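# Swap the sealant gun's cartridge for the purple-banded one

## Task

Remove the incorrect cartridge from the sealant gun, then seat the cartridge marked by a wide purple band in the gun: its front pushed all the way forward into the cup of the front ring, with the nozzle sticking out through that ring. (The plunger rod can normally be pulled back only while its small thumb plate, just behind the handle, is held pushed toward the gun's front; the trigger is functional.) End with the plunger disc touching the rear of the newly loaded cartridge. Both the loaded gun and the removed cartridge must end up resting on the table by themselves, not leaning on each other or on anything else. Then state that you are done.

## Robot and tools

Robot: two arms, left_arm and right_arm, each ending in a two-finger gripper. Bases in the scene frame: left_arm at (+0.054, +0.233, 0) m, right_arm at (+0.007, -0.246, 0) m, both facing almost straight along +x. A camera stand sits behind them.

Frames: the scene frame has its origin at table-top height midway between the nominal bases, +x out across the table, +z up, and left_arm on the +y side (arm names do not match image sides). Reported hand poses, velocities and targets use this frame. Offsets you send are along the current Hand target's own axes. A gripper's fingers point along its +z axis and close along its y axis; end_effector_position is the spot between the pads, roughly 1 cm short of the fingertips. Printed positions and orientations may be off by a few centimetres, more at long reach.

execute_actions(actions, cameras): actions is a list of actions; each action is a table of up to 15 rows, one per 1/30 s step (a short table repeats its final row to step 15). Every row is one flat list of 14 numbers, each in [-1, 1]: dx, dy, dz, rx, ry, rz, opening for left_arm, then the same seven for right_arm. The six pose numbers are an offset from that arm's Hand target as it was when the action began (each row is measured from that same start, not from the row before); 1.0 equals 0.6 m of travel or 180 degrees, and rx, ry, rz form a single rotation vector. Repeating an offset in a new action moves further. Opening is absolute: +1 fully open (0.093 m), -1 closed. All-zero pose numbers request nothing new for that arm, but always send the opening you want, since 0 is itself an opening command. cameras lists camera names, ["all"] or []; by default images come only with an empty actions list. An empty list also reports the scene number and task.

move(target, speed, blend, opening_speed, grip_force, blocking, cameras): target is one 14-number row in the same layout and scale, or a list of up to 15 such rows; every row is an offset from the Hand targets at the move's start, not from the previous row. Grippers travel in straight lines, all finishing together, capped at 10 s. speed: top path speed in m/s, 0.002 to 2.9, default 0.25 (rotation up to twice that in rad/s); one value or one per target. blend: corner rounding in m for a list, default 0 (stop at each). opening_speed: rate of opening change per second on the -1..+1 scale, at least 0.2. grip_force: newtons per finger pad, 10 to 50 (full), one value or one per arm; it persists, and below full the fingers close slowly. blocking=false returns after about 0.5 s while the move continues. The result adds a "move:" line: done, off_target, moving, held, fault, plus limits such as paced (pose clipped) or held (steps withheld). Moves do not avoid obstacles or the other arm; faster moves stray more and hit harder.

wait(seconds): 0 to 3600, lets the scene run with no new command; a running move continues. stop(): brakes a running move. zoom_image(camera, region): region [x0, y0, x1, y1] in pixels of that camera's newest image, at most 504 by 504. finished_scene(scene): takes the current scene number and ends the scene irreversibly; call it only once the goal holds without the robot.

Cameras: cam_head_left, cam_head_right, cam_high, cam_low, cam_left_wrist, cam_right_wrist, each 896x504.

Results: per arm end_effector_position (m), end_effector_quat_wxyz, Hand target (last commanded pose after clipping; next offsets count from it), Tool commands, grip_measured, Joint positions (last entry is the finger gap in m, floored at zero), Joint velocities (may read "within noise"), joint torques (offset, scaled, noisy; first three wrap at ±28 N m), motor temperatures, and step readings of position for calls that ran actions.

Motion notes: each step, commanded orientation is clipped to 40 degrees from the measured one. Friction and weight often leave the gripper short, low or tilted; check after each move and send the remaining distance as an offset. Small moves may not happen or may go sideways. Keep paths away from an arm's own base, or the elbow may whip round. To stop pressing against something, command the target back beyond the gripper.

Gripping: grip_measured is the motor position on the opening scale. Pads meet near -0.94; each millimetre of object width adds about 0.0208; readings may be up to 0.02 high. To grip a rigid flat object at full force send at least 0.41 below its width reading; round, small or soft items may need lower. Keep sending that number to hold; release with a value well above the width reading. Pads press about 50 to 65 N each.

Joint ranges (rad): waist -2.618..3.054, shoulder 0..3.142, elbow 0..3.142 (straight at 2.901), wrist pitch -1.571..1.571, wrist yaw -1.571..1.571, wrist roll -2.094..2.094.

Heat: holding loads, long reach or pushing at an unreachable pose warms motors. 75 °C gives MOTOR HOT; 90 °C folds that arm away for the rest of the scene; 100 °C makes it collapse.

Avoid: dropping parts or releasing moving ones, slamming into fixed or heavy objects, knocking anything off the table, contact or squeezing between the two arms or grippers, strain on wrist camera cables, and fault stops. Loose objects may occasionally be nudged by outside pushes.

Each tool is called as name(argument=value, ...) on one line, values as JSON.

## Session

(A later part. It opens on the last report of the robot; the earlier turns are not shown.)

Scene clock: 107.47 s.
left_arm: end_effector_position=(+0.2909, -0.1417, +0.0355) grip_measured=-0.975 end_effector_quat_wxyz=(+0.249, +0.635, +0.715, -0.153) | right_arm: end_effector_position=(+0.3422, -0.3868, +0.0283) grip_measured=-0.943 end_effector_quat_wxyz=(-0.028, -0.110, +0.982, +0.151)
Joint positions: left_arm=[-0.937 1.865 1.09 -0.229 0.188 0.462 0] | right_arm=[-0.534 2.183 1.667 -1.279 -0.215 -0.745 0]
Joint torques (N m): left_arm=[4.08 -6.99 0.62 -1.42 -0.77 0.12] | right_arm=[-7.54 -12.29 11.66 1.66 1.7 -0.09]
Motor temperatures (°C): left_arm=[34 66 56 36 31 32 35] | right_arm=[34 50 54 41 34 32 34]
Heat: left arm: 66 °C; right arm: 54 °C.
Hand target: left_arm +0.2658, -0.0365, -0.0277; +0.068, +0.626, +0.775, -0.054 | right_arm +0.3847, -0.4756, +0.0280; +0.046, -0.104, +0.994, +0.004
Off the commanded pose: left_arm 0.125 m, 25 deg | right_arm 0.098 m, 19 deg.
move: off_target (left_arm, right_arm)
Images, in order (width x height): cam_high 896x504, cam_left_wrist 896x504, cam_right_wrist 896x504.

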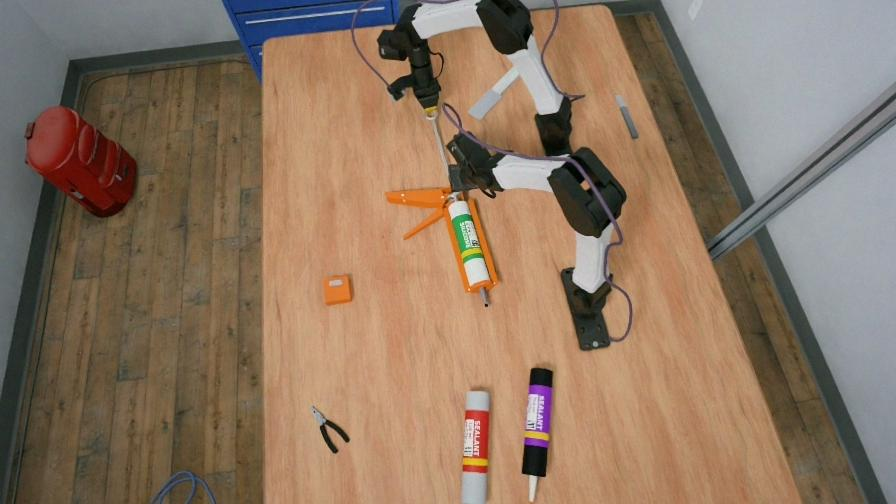

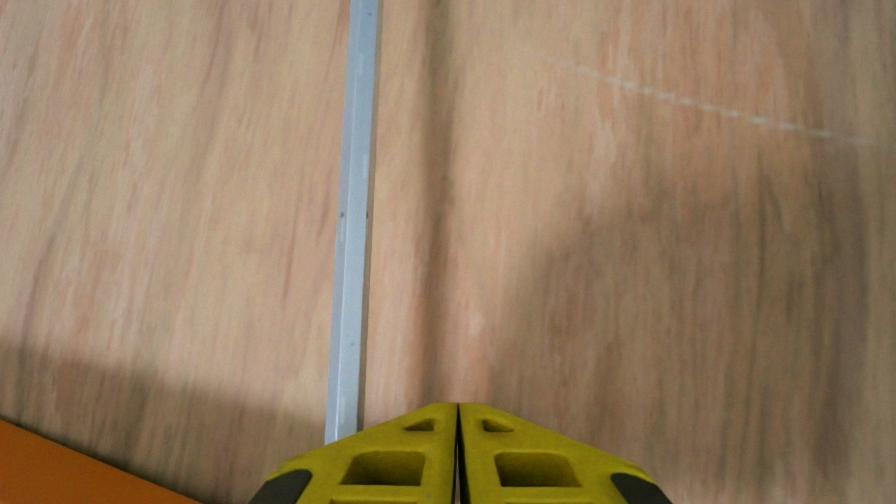

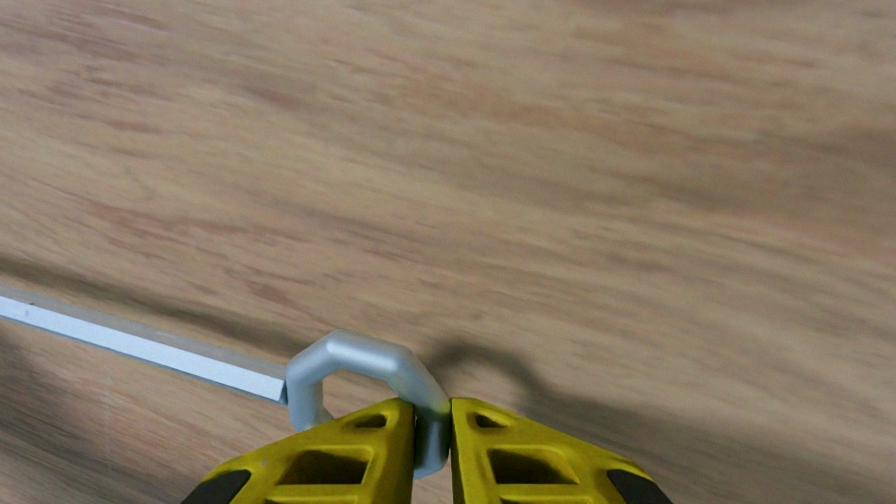

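move(target=[-0.2294,-0.002,-0.0915,0,0,0,-1.0,0.0263,0.151,0.0243,0,0,0,-1.0], speed=0.15, cameras=["cam_right_wrist","cam_left_wrist","cam_high"])

zoom_image(camera="cam_high", region=[380, 90, 520, 300])

Scene clock: 111.50 s.
left_arm: end_effector_position=(+0.2899, -0.1548, +0.0489) grip_measured=-0.975 end_effector_quat_wxyz=(+0.067, +0.628, +0.773, -0.058) | right_arm: end_effector_position=(+0.3402, -0.3878, +0.0076) grip_measured=-0.947 end_effector_quat_wxyz=(+0.020, -0.103, +0.994, +0.025)
Joint positions: left_arm=[-1 2.157 1.735 -0.985 0.069 0.361 0] | right_arm=[-0.469 1.999 1.334 -0.897 -0.063 -0.638 0]
Joint torques (N m): left_arm=[-0.51 -8.36 8.73 0.49 -0.05 -0.14] | right_arm=[1.06 -12.03 4.1 0.96 0.1 0.18]
Motor temperatures (°C): left_arm=[34 65 56 37 31 32 35] | right_arm=[34 50 54 41 34 32 35]
Heat: left arm: 65 °C; right arm: 54 °C.
Hand target: left_arm +0.2910, -0.1599, +0.0502; +0.068, +0.626, +0.775, -0.054 | right_arm +0.3520, -0.3900, +0.0119; +0.046, -0.104, +0.994, +0.004
Off the commanded pose: left_arm 0.005 m, 1 deg | right_arm 0.013 m, 4 deg.
move: off_target (right_arm)
Images, in order (width x height): cam_high 896x504, cam_left_wrist 896x504, cam_right_wrist 896x504.

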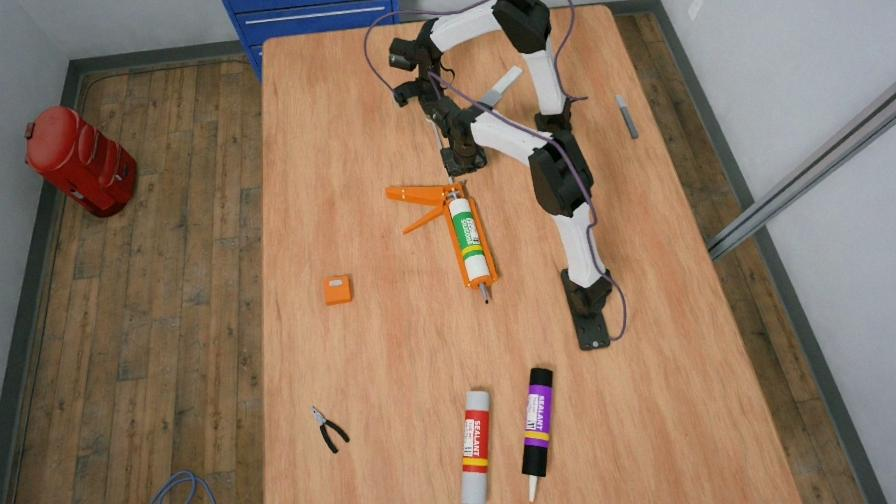

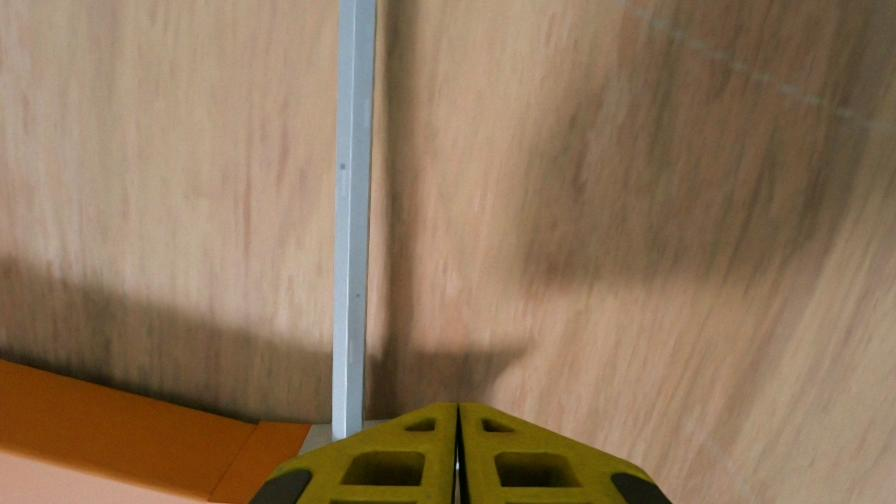

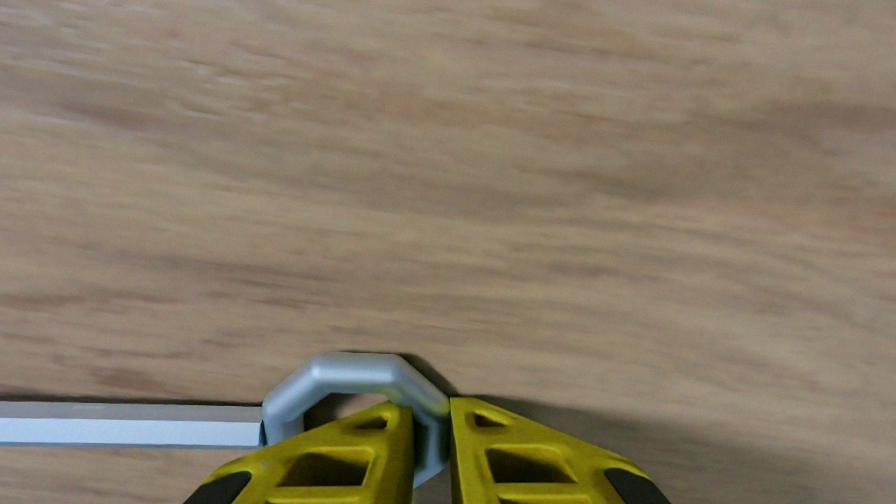

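Scaled by 2.400 from the camera's image (finer frame: 1280x720).

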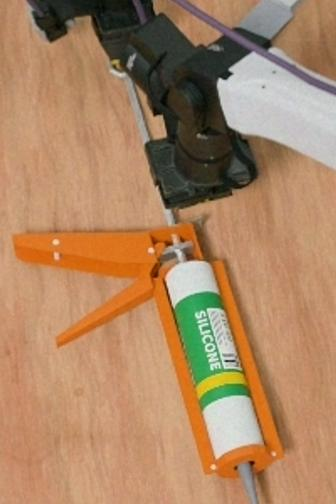

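move(target=[[-0.029,0,-0.1642,0,0,0,-1.0,0.0113,0.003,0,0,0,0,-1.0],[0.1793,0.019,-0.2348,0,0.05,0,0.8,0.0113,0.003,0,0,0,0,-1.0]], speed=0.25, blend=0.02, cameras=["cam_low","cam_left_wrist","cam_high"])

zoom_image(camera="cam_high", region=[380, 90, 520, 300])

Scene clock: 120.87 s.
left_arm: end_effector_position=(+0.2760, -0.0384, +0.1662) grip_measured=+0.798 end_effector_quat_wxyz=(+0.007, +0.625, +0.780, -0.010) | right_arm: end_effector_position=(+0.3398, -0.3876, +0.0078) grip_measured=-0.948 end_effector_quat_wxyz=(+0.031, -0.103, +0.994, +0.019)
Joint positions: left_arm=[-0.878 1.869 1.799 -1.482 0.017 0.475 0.083] | right_arm=[-0.469 1.977 1.302 -0.862 -0.063 -0.638 0]
Joint torques (N m): left_arm=[0.65 -9.21 4.77 0.17 -0.09 0.11] | right_arm=[0.31 -11.75 3.88 0.81 0.09 0.12]
Motor temperatures (°C): left_arm=[34 64 58 36 31 32 35] | right_arm=[34 52 53 40 33 32 35]
Heat: left arm: 64 °C; right arm: 53 °C.
Hand target: left_arm +0.2745, -0.0302, +0.1703; +0.007, +0.629, +0.778, -0.005 | right_arm +0.3450, -0.3895, +0.0112; +0.046, -0.104, +0.994, +0.004
Off the commanded pose: left_arm 0.009 m, 1 deg | right_arm 0.007 m, 2 deg.
move: done
Images, in order (width x height): cam_high 896x504, cam_low 896x504, cam_left_wrist 896x504.

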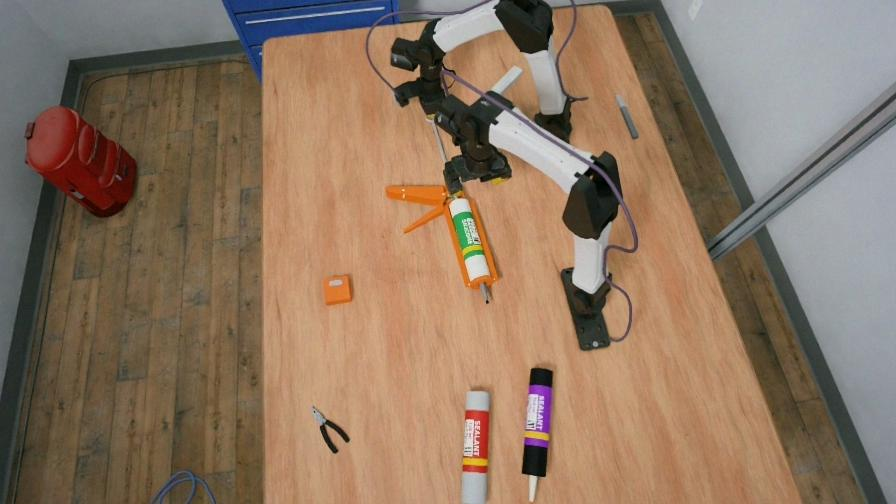

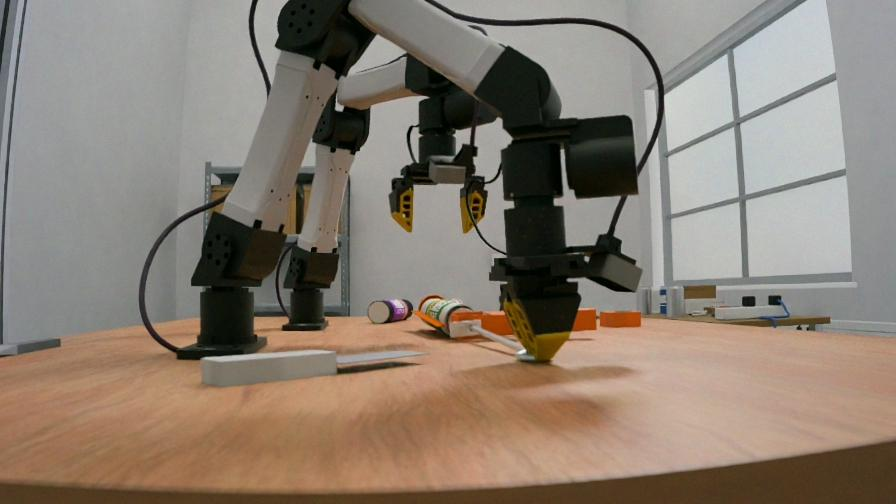

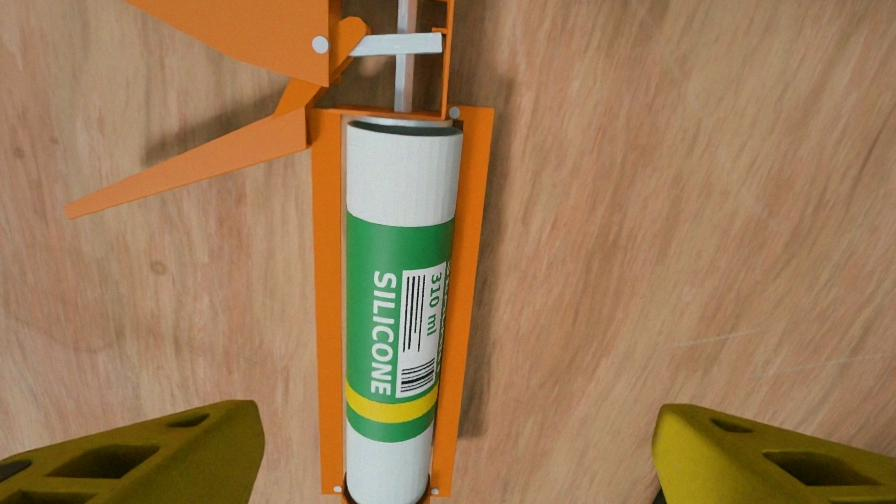

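Scaled by 2.400 from the camera's image (finer frame: 1280x720).

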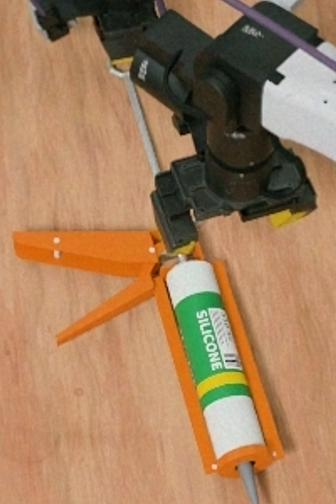

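move(target=[0.124,0.0402,0.1567,0.0005,0,0.0289,0.7,0.0113,0.003,0,0,0,0,-1.0], speed=0.2, cameras=["cam_left_wrist","cam_high"])

Scene clock: 128.87 s.
left_arm: end_effector_position=(+0.2808, +0.0446, +0.0726) grip_measured=+0.702 end_effector_quat_wxyz=(-0.006, +0.661, +0.750, -0.004) | right_arm: end_effector_position=(+0.3377, -0.3876, +0.0080) grip_measured=-0.948 end_effector_quat_wxyz=(+0.037, -0.104, +0.994, +0.012)
Joint positions: left_arm=[-0.69 1.696 1.214 -1.101 0.007 0.757 0.079] | right_arm=[-0.469 1.955 1.27 -0.834 -0.058 -0.638 0]
Joint torques (N m): left_arm=[1.05 -7.73 4.7 0.39 0.04 0.11] | right_arm=[-0.32 -11.38 3.75 0.72 0.04 0.04]
Motor temperatures (°C): left_arm=[33 65 57 36 31 32 35] | right_arm=[34 53 51 40 33 32 35]
Heat: left arm: 65 °C; right arm: 53 °C.
Hand target: left_arm +0.2830, +0.0461, +0.0751; +0.007, +0.663, +0.748, -0.005 | right_arm +0.3380, -0.3892, +0.0105; +0.046, -0.104, +0.994, +0.004
Off the commanded pose: left_arm 0.004 m, 2 deg | right_arm 0.003 m, 1 deg.
move: done
Images, in order (width x height): cam_high 896x504, cam_left_wrist 896x504.

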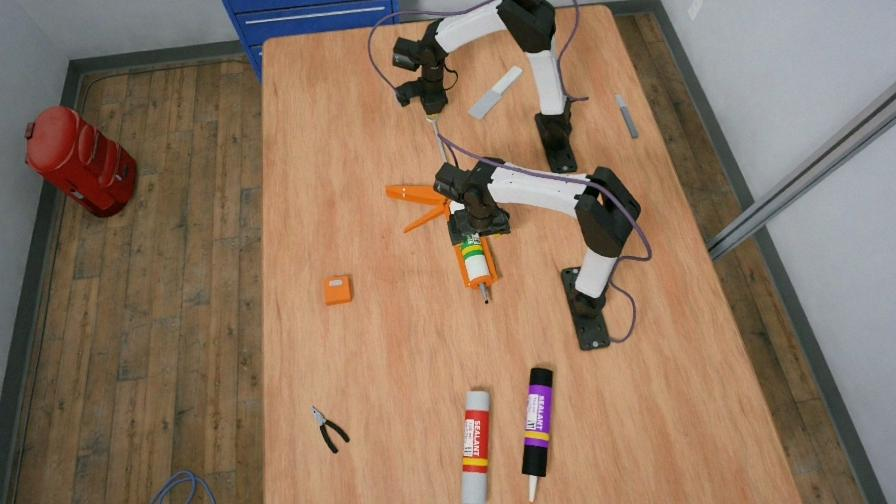

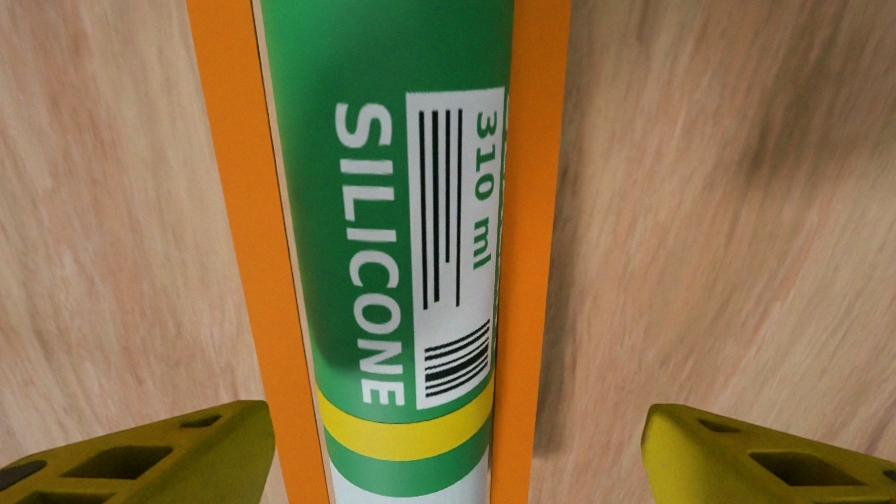

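move(target=[[-0.0065,0.0205,0,0,0,0,0.7,0,0,0,0,0,0,-1.0],[-0.0065,0.0205,0.0567,0,0,0,0.7,0,0,0,0,0,0,-1.0]], speed=0.1, cameras=["cam_left_wrist","cam_low"])

Scene clock: 137.80 s.
left_arm: end_effector_position=(+0.2952, +0.0421, +0.0472) grip_measured=+0.702 end_effector_quat_wxyz=(+0.009, +0.660, +0.751, -0.003) | right_arm: end_effector_position=(+0.3377, -0.3876, +0.0080) grip_measured=-0.948 end_effector_quat_wxyz=(+0.037, -0.104, +0.994, +0.012)
Joint positions: left_arm=[-0.666 1.744 1.165 -0.974 0.007 0.777 0.079] | right_arm=[-0.469 1.955 1.27 -0.834 -0.058 -0.638 0]
Joint torques (N m): left_arm=[0.68 -5.57 4.82 0.45 0.06 0.11] | right_arm=[-0.35 -11.37 3.69 0.7 0.05 0.03]
Motor temperatures (°C): left_arm=[33 64 57 36 31 32 35] | right_arm=[33 54 50 40 33 32 35]
Heat: left arm: 64 °C; right arm: 54 °C.
Hand target: left_arm +0.2959, +0.0431, +0.0412; +0.007, +0.663, +0.748, -0.005 | right_arm +0.3380, -0.3892, +0.0105; +0.046, -0.104, +0.994, +0.004
Off the commanded pose: left_arm 0.006 m, 1 deg | right_arm 0.003 m, 1 deg.
move: done
Images, in order (width x height): cam_low 896x504, cam_left_wrist 896x504.

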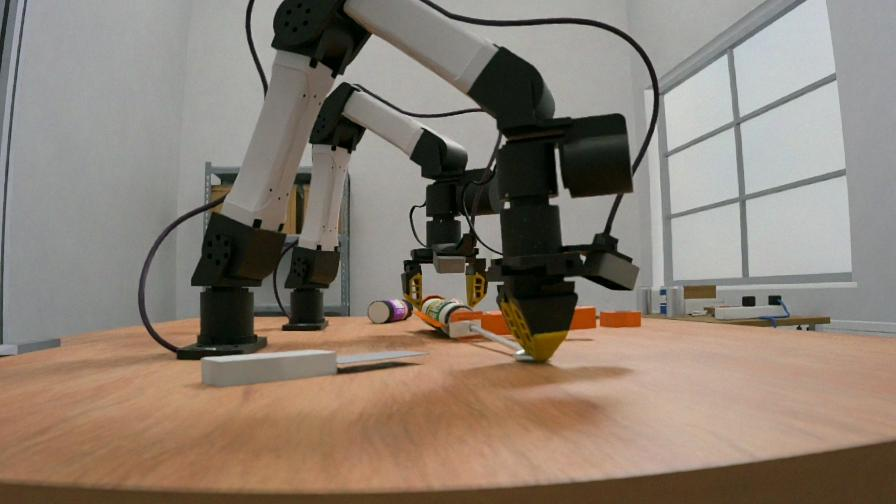

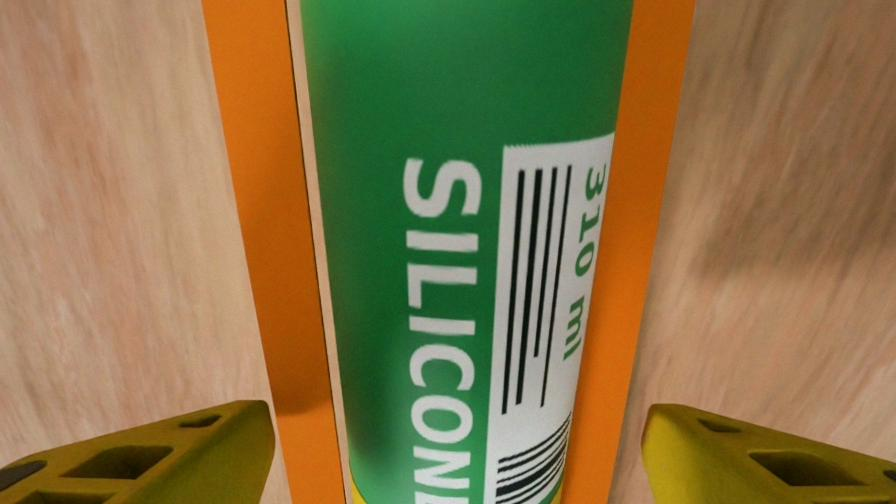

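move(target=[[0,0,0.0067,0,0,0,0.6,0,0,0,0,0,0,-1.0],[0,0,0.0067,0,0,0,-0.35,0,0,0,0,0,0,-1.0]], speed=0.1, opening_speed=0.6, cameras=["cam_left_wrist"])

Scene clock: 141.90 s.
left_arm: end_effector_position=(+0.2958, +0.0415, +0.0442) grip_measured=-0.168 end_effector_quat_wxyz=(+0.011, +0.660, +0.751, -0.003) | right_arm: end_effector_position=(+0.3377, -0.3876, +0.0080) grip_measured=-0.948 end_effector_quat_wxyz=(+0.037, -0.104, +0.994, +0.012)
Joint positions: left_arm=[-0.666 1.748 1.156 -0.958 0.008 0.777 0.037] | right_arm=[-0.469 1.955 1.27 -0.834 -0.058 -0.638 0]
Joint torques (N m): left_arm=[0.68 -5.41 4.68 0.46 0.06 0.11] | right_arm=[-0.38 -11.47 3.67 0.71 0.03 0.02]
Motor temperatures (°C): left_arm=[33 62 57 36 31 32 35] | right_arm=[33 54 50 39 33 32 35]
Heat: left arm: 62 °C; right arm: 54 °C.
Hand target: left_arm +0.2958, +0.0431, +0.0372; +0.007, +0.663, +0.748, -0.005 | right_arm +0.3380, -0.3891, +0.0105; +0.046, -0.104, +0.994, +0.004
Off the commanded pose: left_arm 0.007 m, 1 deg | right_arm 0.003 m, 1 deg.
move: done

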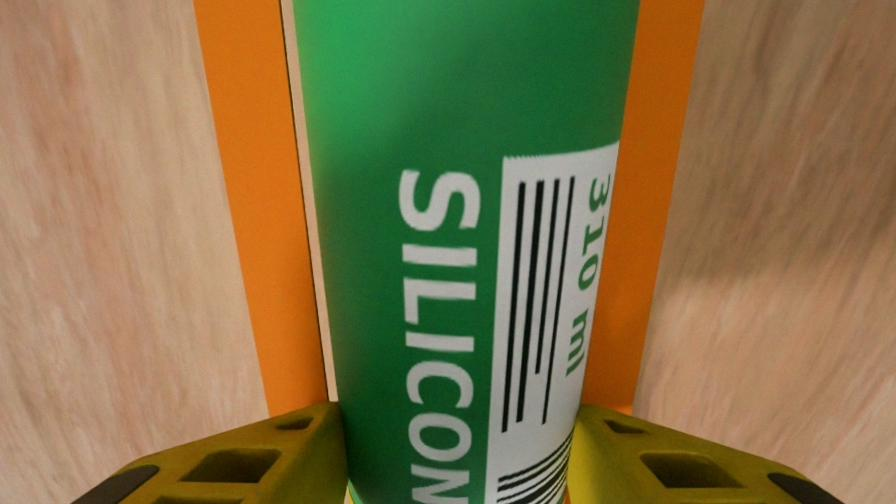

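move(target=[[0.001,0,-0.037,0,-0.042,0,-0.35,0,0,0,0,0,0,-1.0],[0.002,0,-0.075,0,-0.083,0,-0.35,0,0,0,0,0,0,-1.0]], speed=0.08, blend=0.01, cameras=["cam_left_wrist","cam_low","cam_high"])

zoom_image(camera="cam_high", region=[400, 150, 540, 320])

Scene clock: 147.33 s.
left_arm: end_effector_position=(+0.2944, +0.0471, +0.0733) grip_measured=-0.191 end_effector_quat_wxyz=(+0.082, +0.656, +0.746, -0.084) | right_arm: end_effector_position=(+0.3377, -0.3876, +0.0080) grip_measured=-0.948 end_effector_quat_wxyz=(+0.037, -0.104, +0.994, +0.012)
Joint positions: left_arm=[-0.552 1.596 1.086 -0.926 0.193 0.879 0.036] | right_arm=[-0.469 1.955 1.27 -0.834 -0.058 -0.638 0]
Joint torques (N m): left_arm=[0.83 -8.09 5.48 0.63 0.31 0.05] | right_arm=[-0.43 -11.43 3.74 0.7 0.02 0.04]
Motor temperatures (°C): left_arm=[33 61 57 36 31 32 36] | right_arm=[33 54 49 39 33 32 35]
Heat: left arm: 61 °C; right arm: 54 °C.
Hand target: left_arm +0.2955, +0.0450, +0.0822; +0.104, +0.657, +0.741, -0.091 | right_arm +0.3380, -0.3891, +0.0105; +0.046, -0.104, +0.994, +0.004
Off the commanded pose: left_arm 0.009 m, 3 deg | right_arm 0.003 m, 1 deg.
move: off_target (left_arm)
Images, in order (width x height): cam_high 896x504, cam_low 896x504, cam_left_wrist 896x504.

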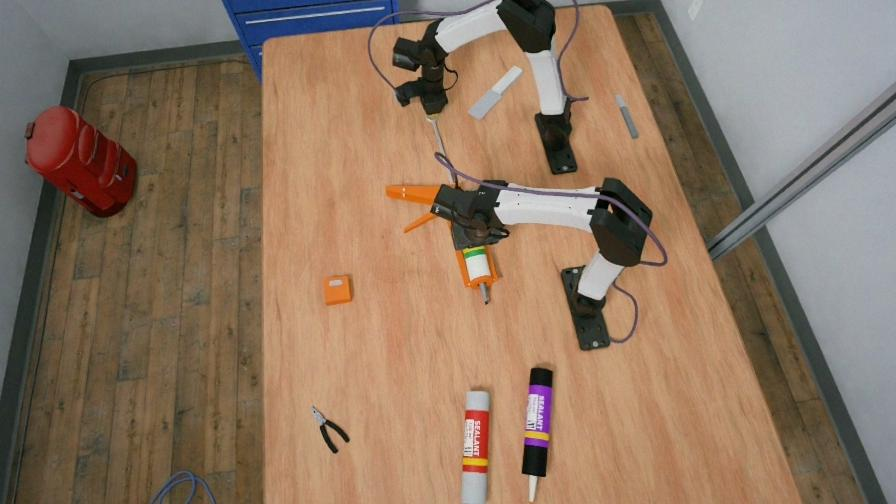

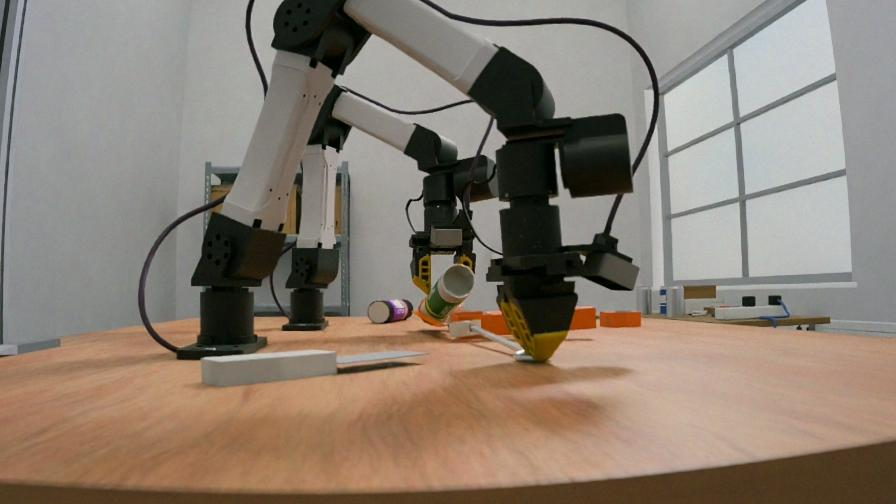

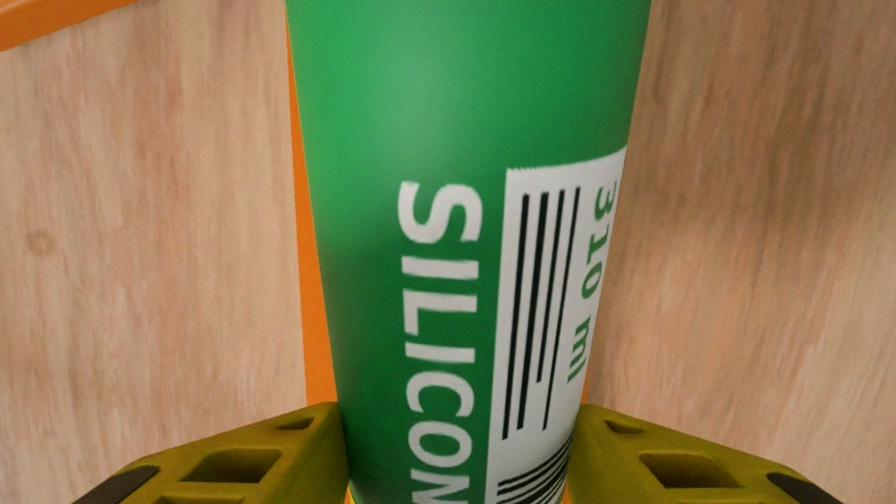

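Scaled by 2.965 from the camera's image (finer frame: 1280x720).

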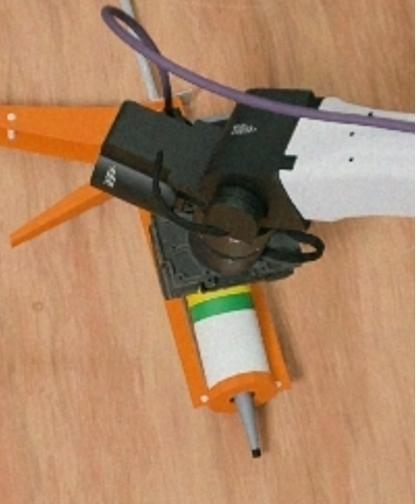

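move(target=[[-0.0795,0,-0.005,0,0,0,-0.35,0,0,0,0,0,0,-1.0],[-0.1598,0,-0.0132,0,0,0,-0.35,0,0,0,0,0,0,-1.0]], speed=0.08, blend=0.01, cameras=["cam_left_wrist","cam_low","cam_high"])

zoom_image(camera="cam_high", region=[400, 150, 540, 320])

Scene clock: 152.57 s.
left_arm: end_effector_position=(+0.2987, -0.0345, +0.1034) grip_measured=-0.192 end_effector_quat_wxyz=(+0.084, +0.659, +0.742, -0.091) | right_arm: end_effector_position=(+0.3377, -0.3876, +0.0080) grip_measured=-0.948 end_effector_quat_wxyz=(+0.037, -0.104, +0.994, +0.012)
Joint positions: left_arm=[-0.748 1.759 1.387 -1.023 0.178 0.69 0.036] | right_arm=[-0.469 1.955 1.27 -0.834 -0.058 -0.638 0]
Joint torques (N m): left_arm=[-0.42 -6.64 9.94 0.61 0.06 -0.12] | right_arm=[-0.32 -11.41 3.69 0.69 0.04 0.01]
Motor temperatures (°C): left_arm=[33 61 58 36 31 32 36] | right_arm=[33 55 49 39 33 32 35]
Heat: left arm: 61 °C; right arm: 55 °C.
Hand target: left_arm +0.3064, -0.0444, +0.1161; +0.104, +0.657, +0.741, -0.091 | right_arm +0.3380, -0.3891, +0.0105; +0.046, -0.104, +0.994, +0.004
Off the commanded pose: left_arm 0.018 m, 2 deg | right_arm 0.003 m, 1 deg.
move: off_target (left_arm)
Images, in order (width x height): cam_high 896x504, cam_low 896x504, cam_left_wrist 896x504.

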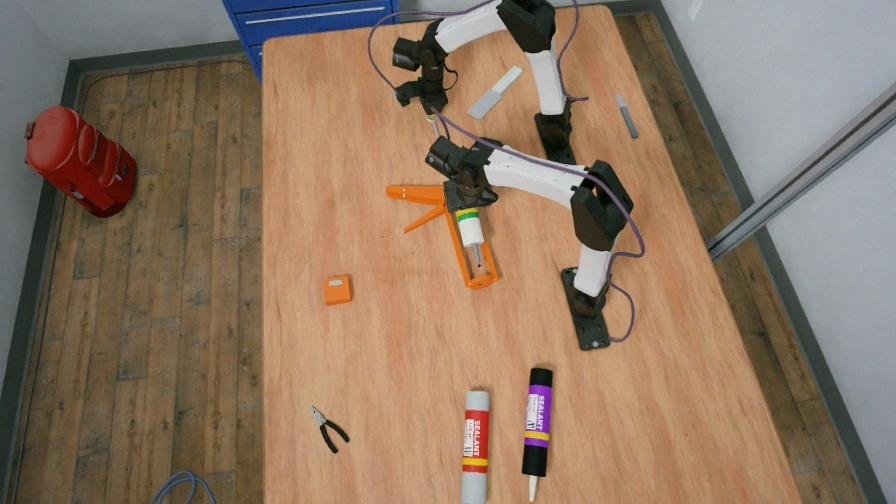

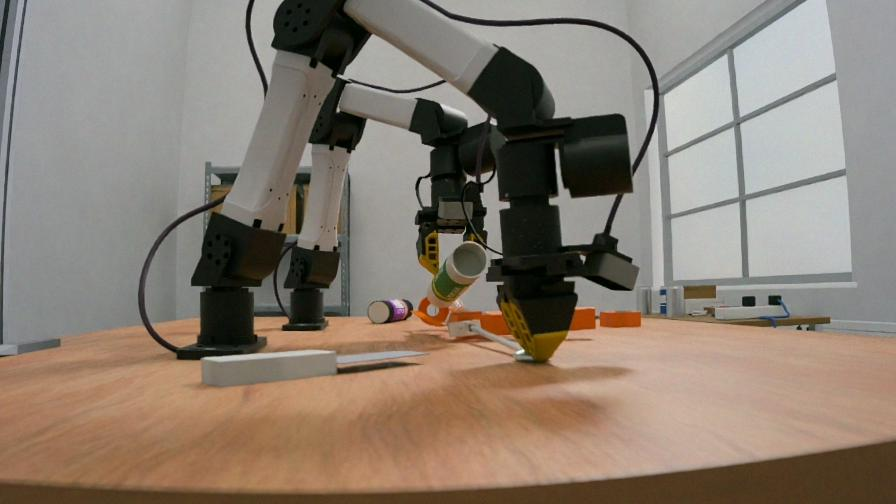

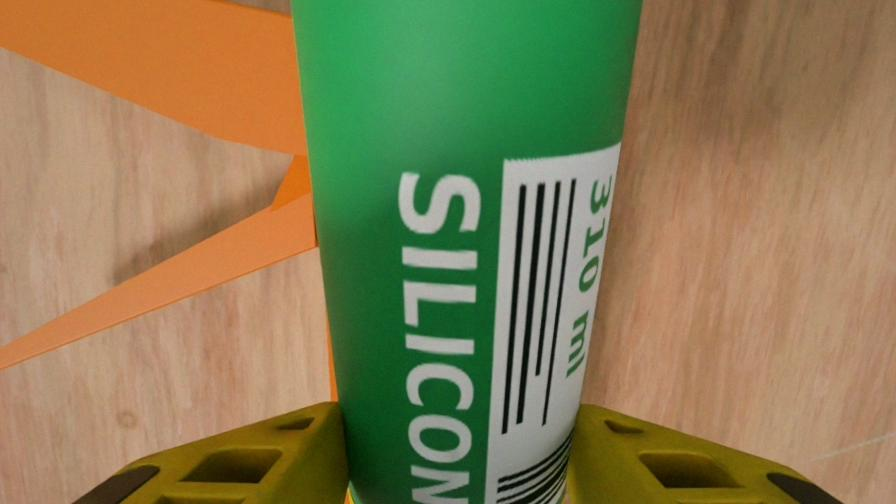

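Scaled by 2.965 from the camera's image (finer frame: 1280x720).

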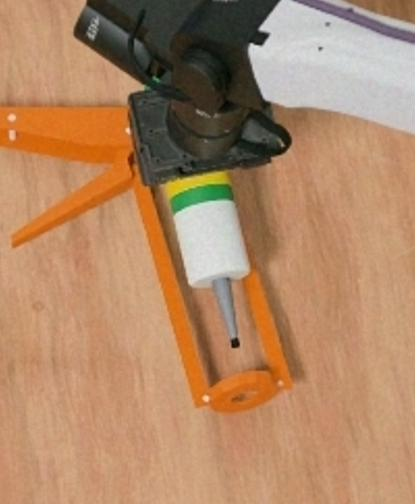

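move(target=[[-0.0413,0,-0.1442,0,0,0,-0.35,0,0,0,0,0,0,-1.0],[0.492,0.3385,-0.2348,0,0.083,0,-0.35,0,0,0,0,0,0,-1.0],[0.5356,0.3385,-0.0826,0,0.083,0,-0.35,0,0,0,0,0,0,-1.0]], speed=0.22, blend=0.02, cameras=["cam_left_wrist","cam_low","cam_high"])

Scene clock: 160.50 s.
left_arm: end_effector_position=(+0.4681, +0.2983, +0.0746) grip_measured=-0.192 end_effector_quat_wxyz=(+0.006, +0.656, +0.754, -0.014) | right_arm: end_effector_position=(+0.3377, -0.3876, +0.0080) grip_measured=-0.948 end_effector_quat_wxyz=(+0.037, -0.104, +0.994, +0.012)
Joint positions: left_arm=[0.166 2.18 1.888 -1.293 0.027 1.601 0.036] | right_arm=[-0.469 1.955 1.27 -0.834 -0.058 -0.638 0]
Joint torques (N m): left_arm=[0.06 -10.25 5.2 0.29 -0.04 0.15] | right_arm=[-0.36 -11.47 3.75 0.68 0.03 0.02]
Motor temperatures (°C): left_arm=[33 60 60 36 31 32 36] | right_arm=[33 55 48 39 33 32 35]
Heat: left arm: 60 °C; right arm: 55 °C.
Hand target: left_arm +0.4693, +0.3003, +0.0760; +0.007, +0.663, +0.748, -0.005 | right_arm +0.3380, -0.3891, +0.0105; +0.046, -0.104, +0.994, +0.004
Off the commanded pose: left_arm 0.003 m, 1 deg | right_arm 0.003 m, 1 deg.
move: done
Images, in order (width x height): cam_high 896x504, cam_low 896x504, cam_left_wrist 896x504.

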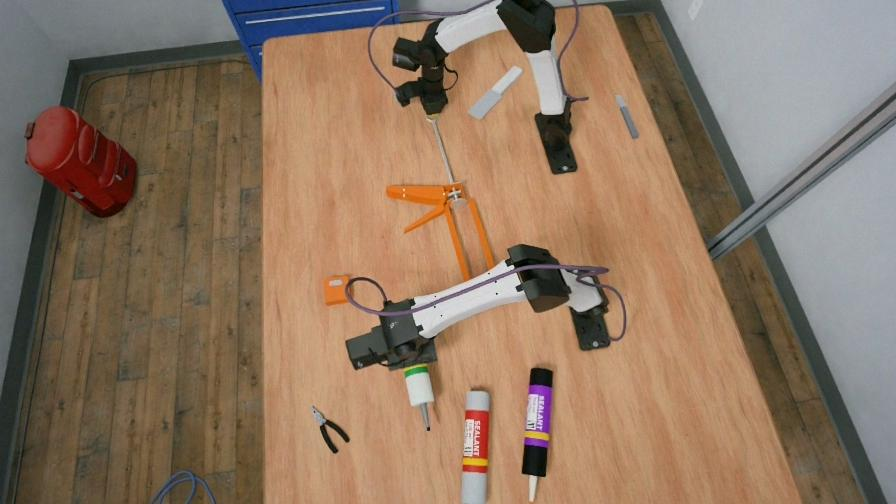

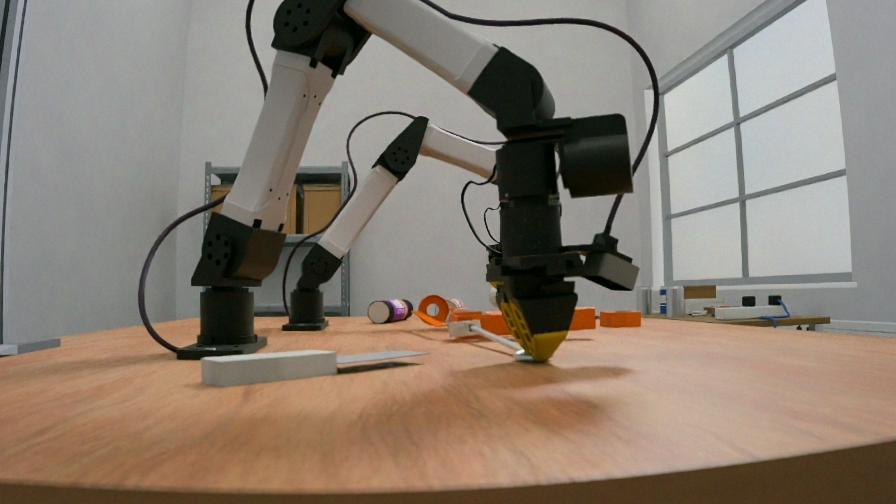

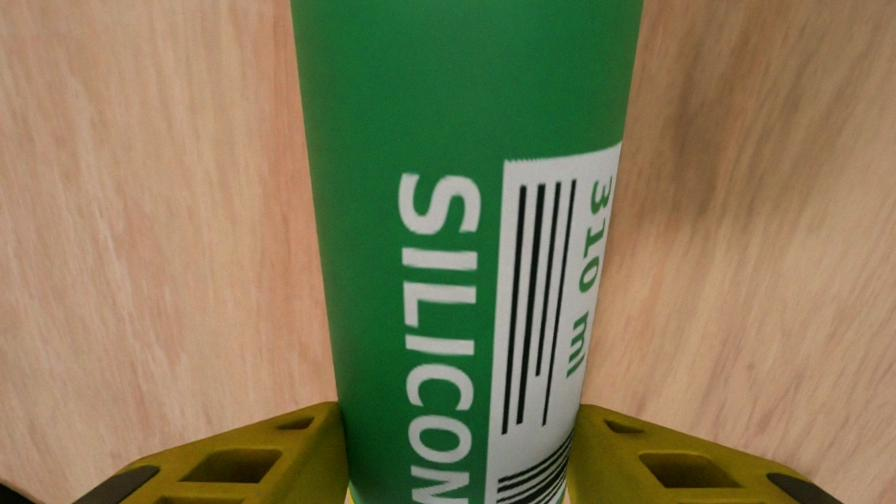

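move(target=[[0.0011,0,0.0633,0,0,0,-0.35,0,0,0,0,0,0,-1.0],[0.0011,0,0.0633,0,0,0,0.3,0,0,0,0,0,0,-1.0]], speed=0.06, opening_speed=0.6, cameras=["cam_left_wrist"])

Scene clock: 167.03 s.
left_arm: end_effector_position=(+0.4691, +0.2987, +0.0435) grip_measured=+0.298 end_effector_quat_wxyz=(+0.010, +0.657, +0.754, -0.008) | right_arm: end_effector_position=(+0.3377, -0.3876, +0.0080) grip_measured=-0.948 end_effector_quat_wxyz=(+0.037, -0.104, +0.994, +0.012)
Joint positions: left_arm=[0.166 2.184 1.77 -1.156 0.025 1.601 0.059] | right_arm=[-0.469 1.955 1.27 -0.834 -0.058 -0.638 0]
Joint torques (N m): left_arm=[0.12 -8.98 5.03 0.38 -0.03 0.13] | right_arm=[-0.34 -11.41 3.7 0.69 0.04 0.02]
Motor temperatures (°C): left_arm=[33 60 59 36 31 32 36] | right_arm=[33 55 48 39 33 32 35]
Heat: left arm: 60 °C; right arm: 55 °C.
Hand target: left_arm +0.4693, +0.3003, +0.0379; +0.007, +0.663, +0.748, -0.005 | right_arm +0.3380, -0.3891, +0.0105; +0.046, -0.104, +0.994, +0.004
Off the commanded pose: left_arm 0.006 m, 1 deg | right_arm 0.003 m, 1 deg.
move: done

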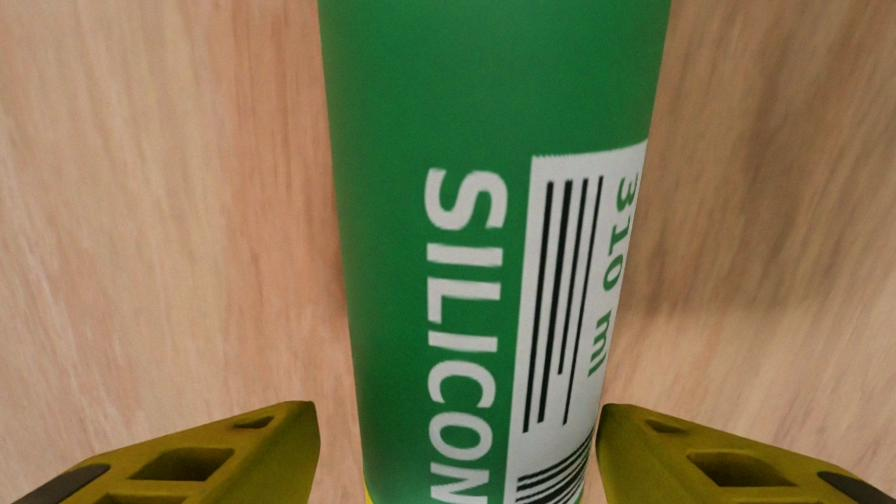

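move(target=[[0,0,0,0,0,0,0.6,0,0,0,0,0,0,-1.0],[-0.0032,0,-0.183,0,0,0,0.6,0,0,0,0,0,0,-1.0],[0.3535,-0.4662,-0.2728,-0.0156,0,-0.894,0.6,0,0,0,0,0,0,-1.0]], speed=0.3, blend=[0,0.03,0], cameras=["cam_left_wrist","cam_high"])

Scene clock: 181.47 s.
left_arm: end_effector_position=(+0.1683, +0.4780, +0.1877) grip_measured=+0.598 end_effector_quat_wxyz=(-0.001, -0.620, +0.784, -0.003) | right_arm: end_effector_position=(+0.3377, -0.3876, +0.0080) grip_measured=-0.948 end_effector_quat_wxyz=(+0.037, -0.104, +0.994, +0.012)
Joint positions: left_arm=[1.135 1.59 1.561 -1.545 0.006 -0.201 0.074] | right_arm=[-0.469 1.955 1.27 -0.834 -0.058 -0.638 0]
Joint torques (N m): left_arm=[0.75 -6.05 8.08 0.08 -0.11 -0.14] | right_arm=[-0.38 -11.49 3.7 0.71 0.04 0.02]
Motor temperatures (°C): left_arm=[33 63 59 36 31 32 36] | right_arm=[33 55 47 39 33 32 36]
Heat: left arm: 63 °C; right arm: 55 °C.
Hand target: left_arm +0.1655, +0.4800, +0.1976; +0.008, -0.628, +0.778, +0.005 | right_arm +0.3380, -0.3891, +0.0105; +0.046, -0.104, +0.994, +0.004
Off the commanded pose: left_arm 0.010 m, 2 deg | right_arm 0.003 m, 1 deg.
joint sent to its limit (left arm) — joint 4 (wrist pitch), lower limit. The joint targets still meet the commanded pose.
move: done
Images, in order (width x height): cam_high 896x504, cam_left_wrist 896x504.

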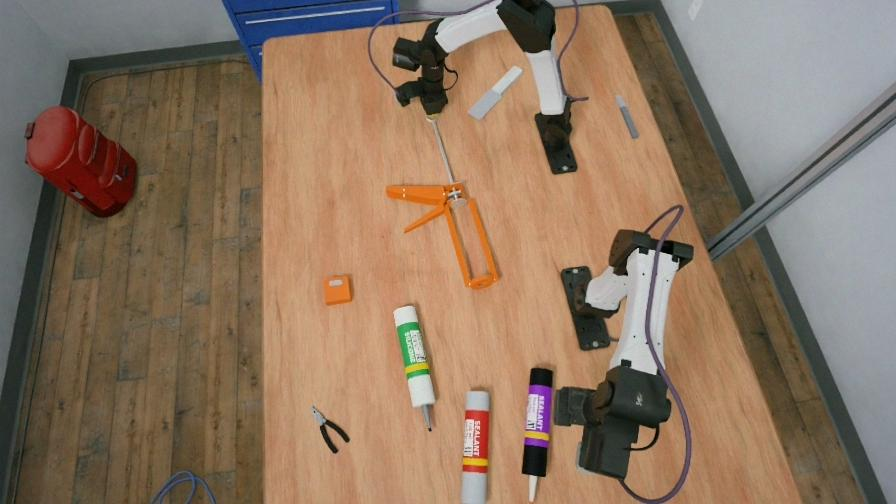

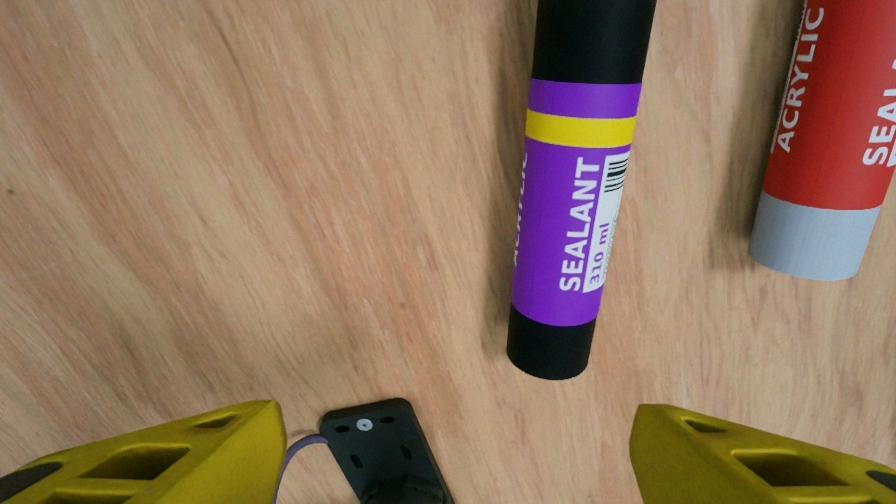

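move(target=[0.04,-0.1158,0.1957,0,0,0,0.6,0,0,0,0,0,0,-1.0], speed=0.25, cameras=["cam_left_wrist"])

Scene clock: 187.73 s.
left_arm: end_effector_position=(+0.2289, +0.4447, +0.0865) grip_measured=+0.598 end_effector_quat_wxyz=(+0.013, -0.626, +0.779, +0.000) | right_arm: end_effector_position=(+0.3377, -0.3876, +0.0080) grip_measured=-0.948 end_effector_quat_wxyz=(+0.037, -0.104, +0.994, +0.012)
Joint positions: left_arm=[0.881 1.576 1.142 -1.111 0.004 -0.471 0.074] | right_arm=[-0.469 1.955 1.27 -0.834 -0.058 -0.638 0]
Joint torques (N m): left_arm=[-0.62 -4.44 4.81 0.49 -0.16 -0.2] | right_arm=[-0.34 -11.47 3.74 0.69 0.03 0.02]
Motor temperatures (°C): left_arm=[33 61 59 36 31 32 35] | right_arm=[33 55 47 39 33 32 36]
Heat: left arm: 61 °C; right arm: 55 °C.
Hand target: left_arm +0.2291, +0.4441, +0.0799; +0.008, -0.628, +0.778, +0.005 | right_arm +0.3380, -0.3891, +0.0105; +0.046, -0.104, +0.994, +0.004
Off the commanded pose: left_arm 0.007 m, 1 deg | right_arm 0.003 m, 1 deg.
move: done

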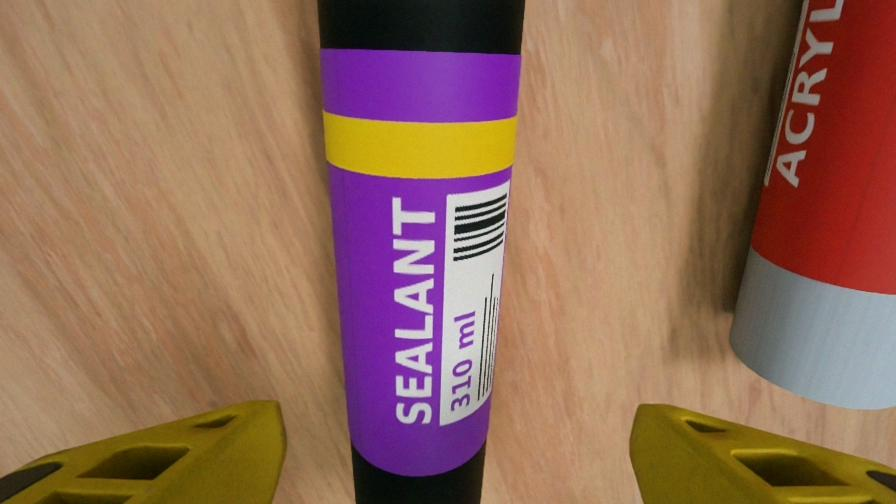

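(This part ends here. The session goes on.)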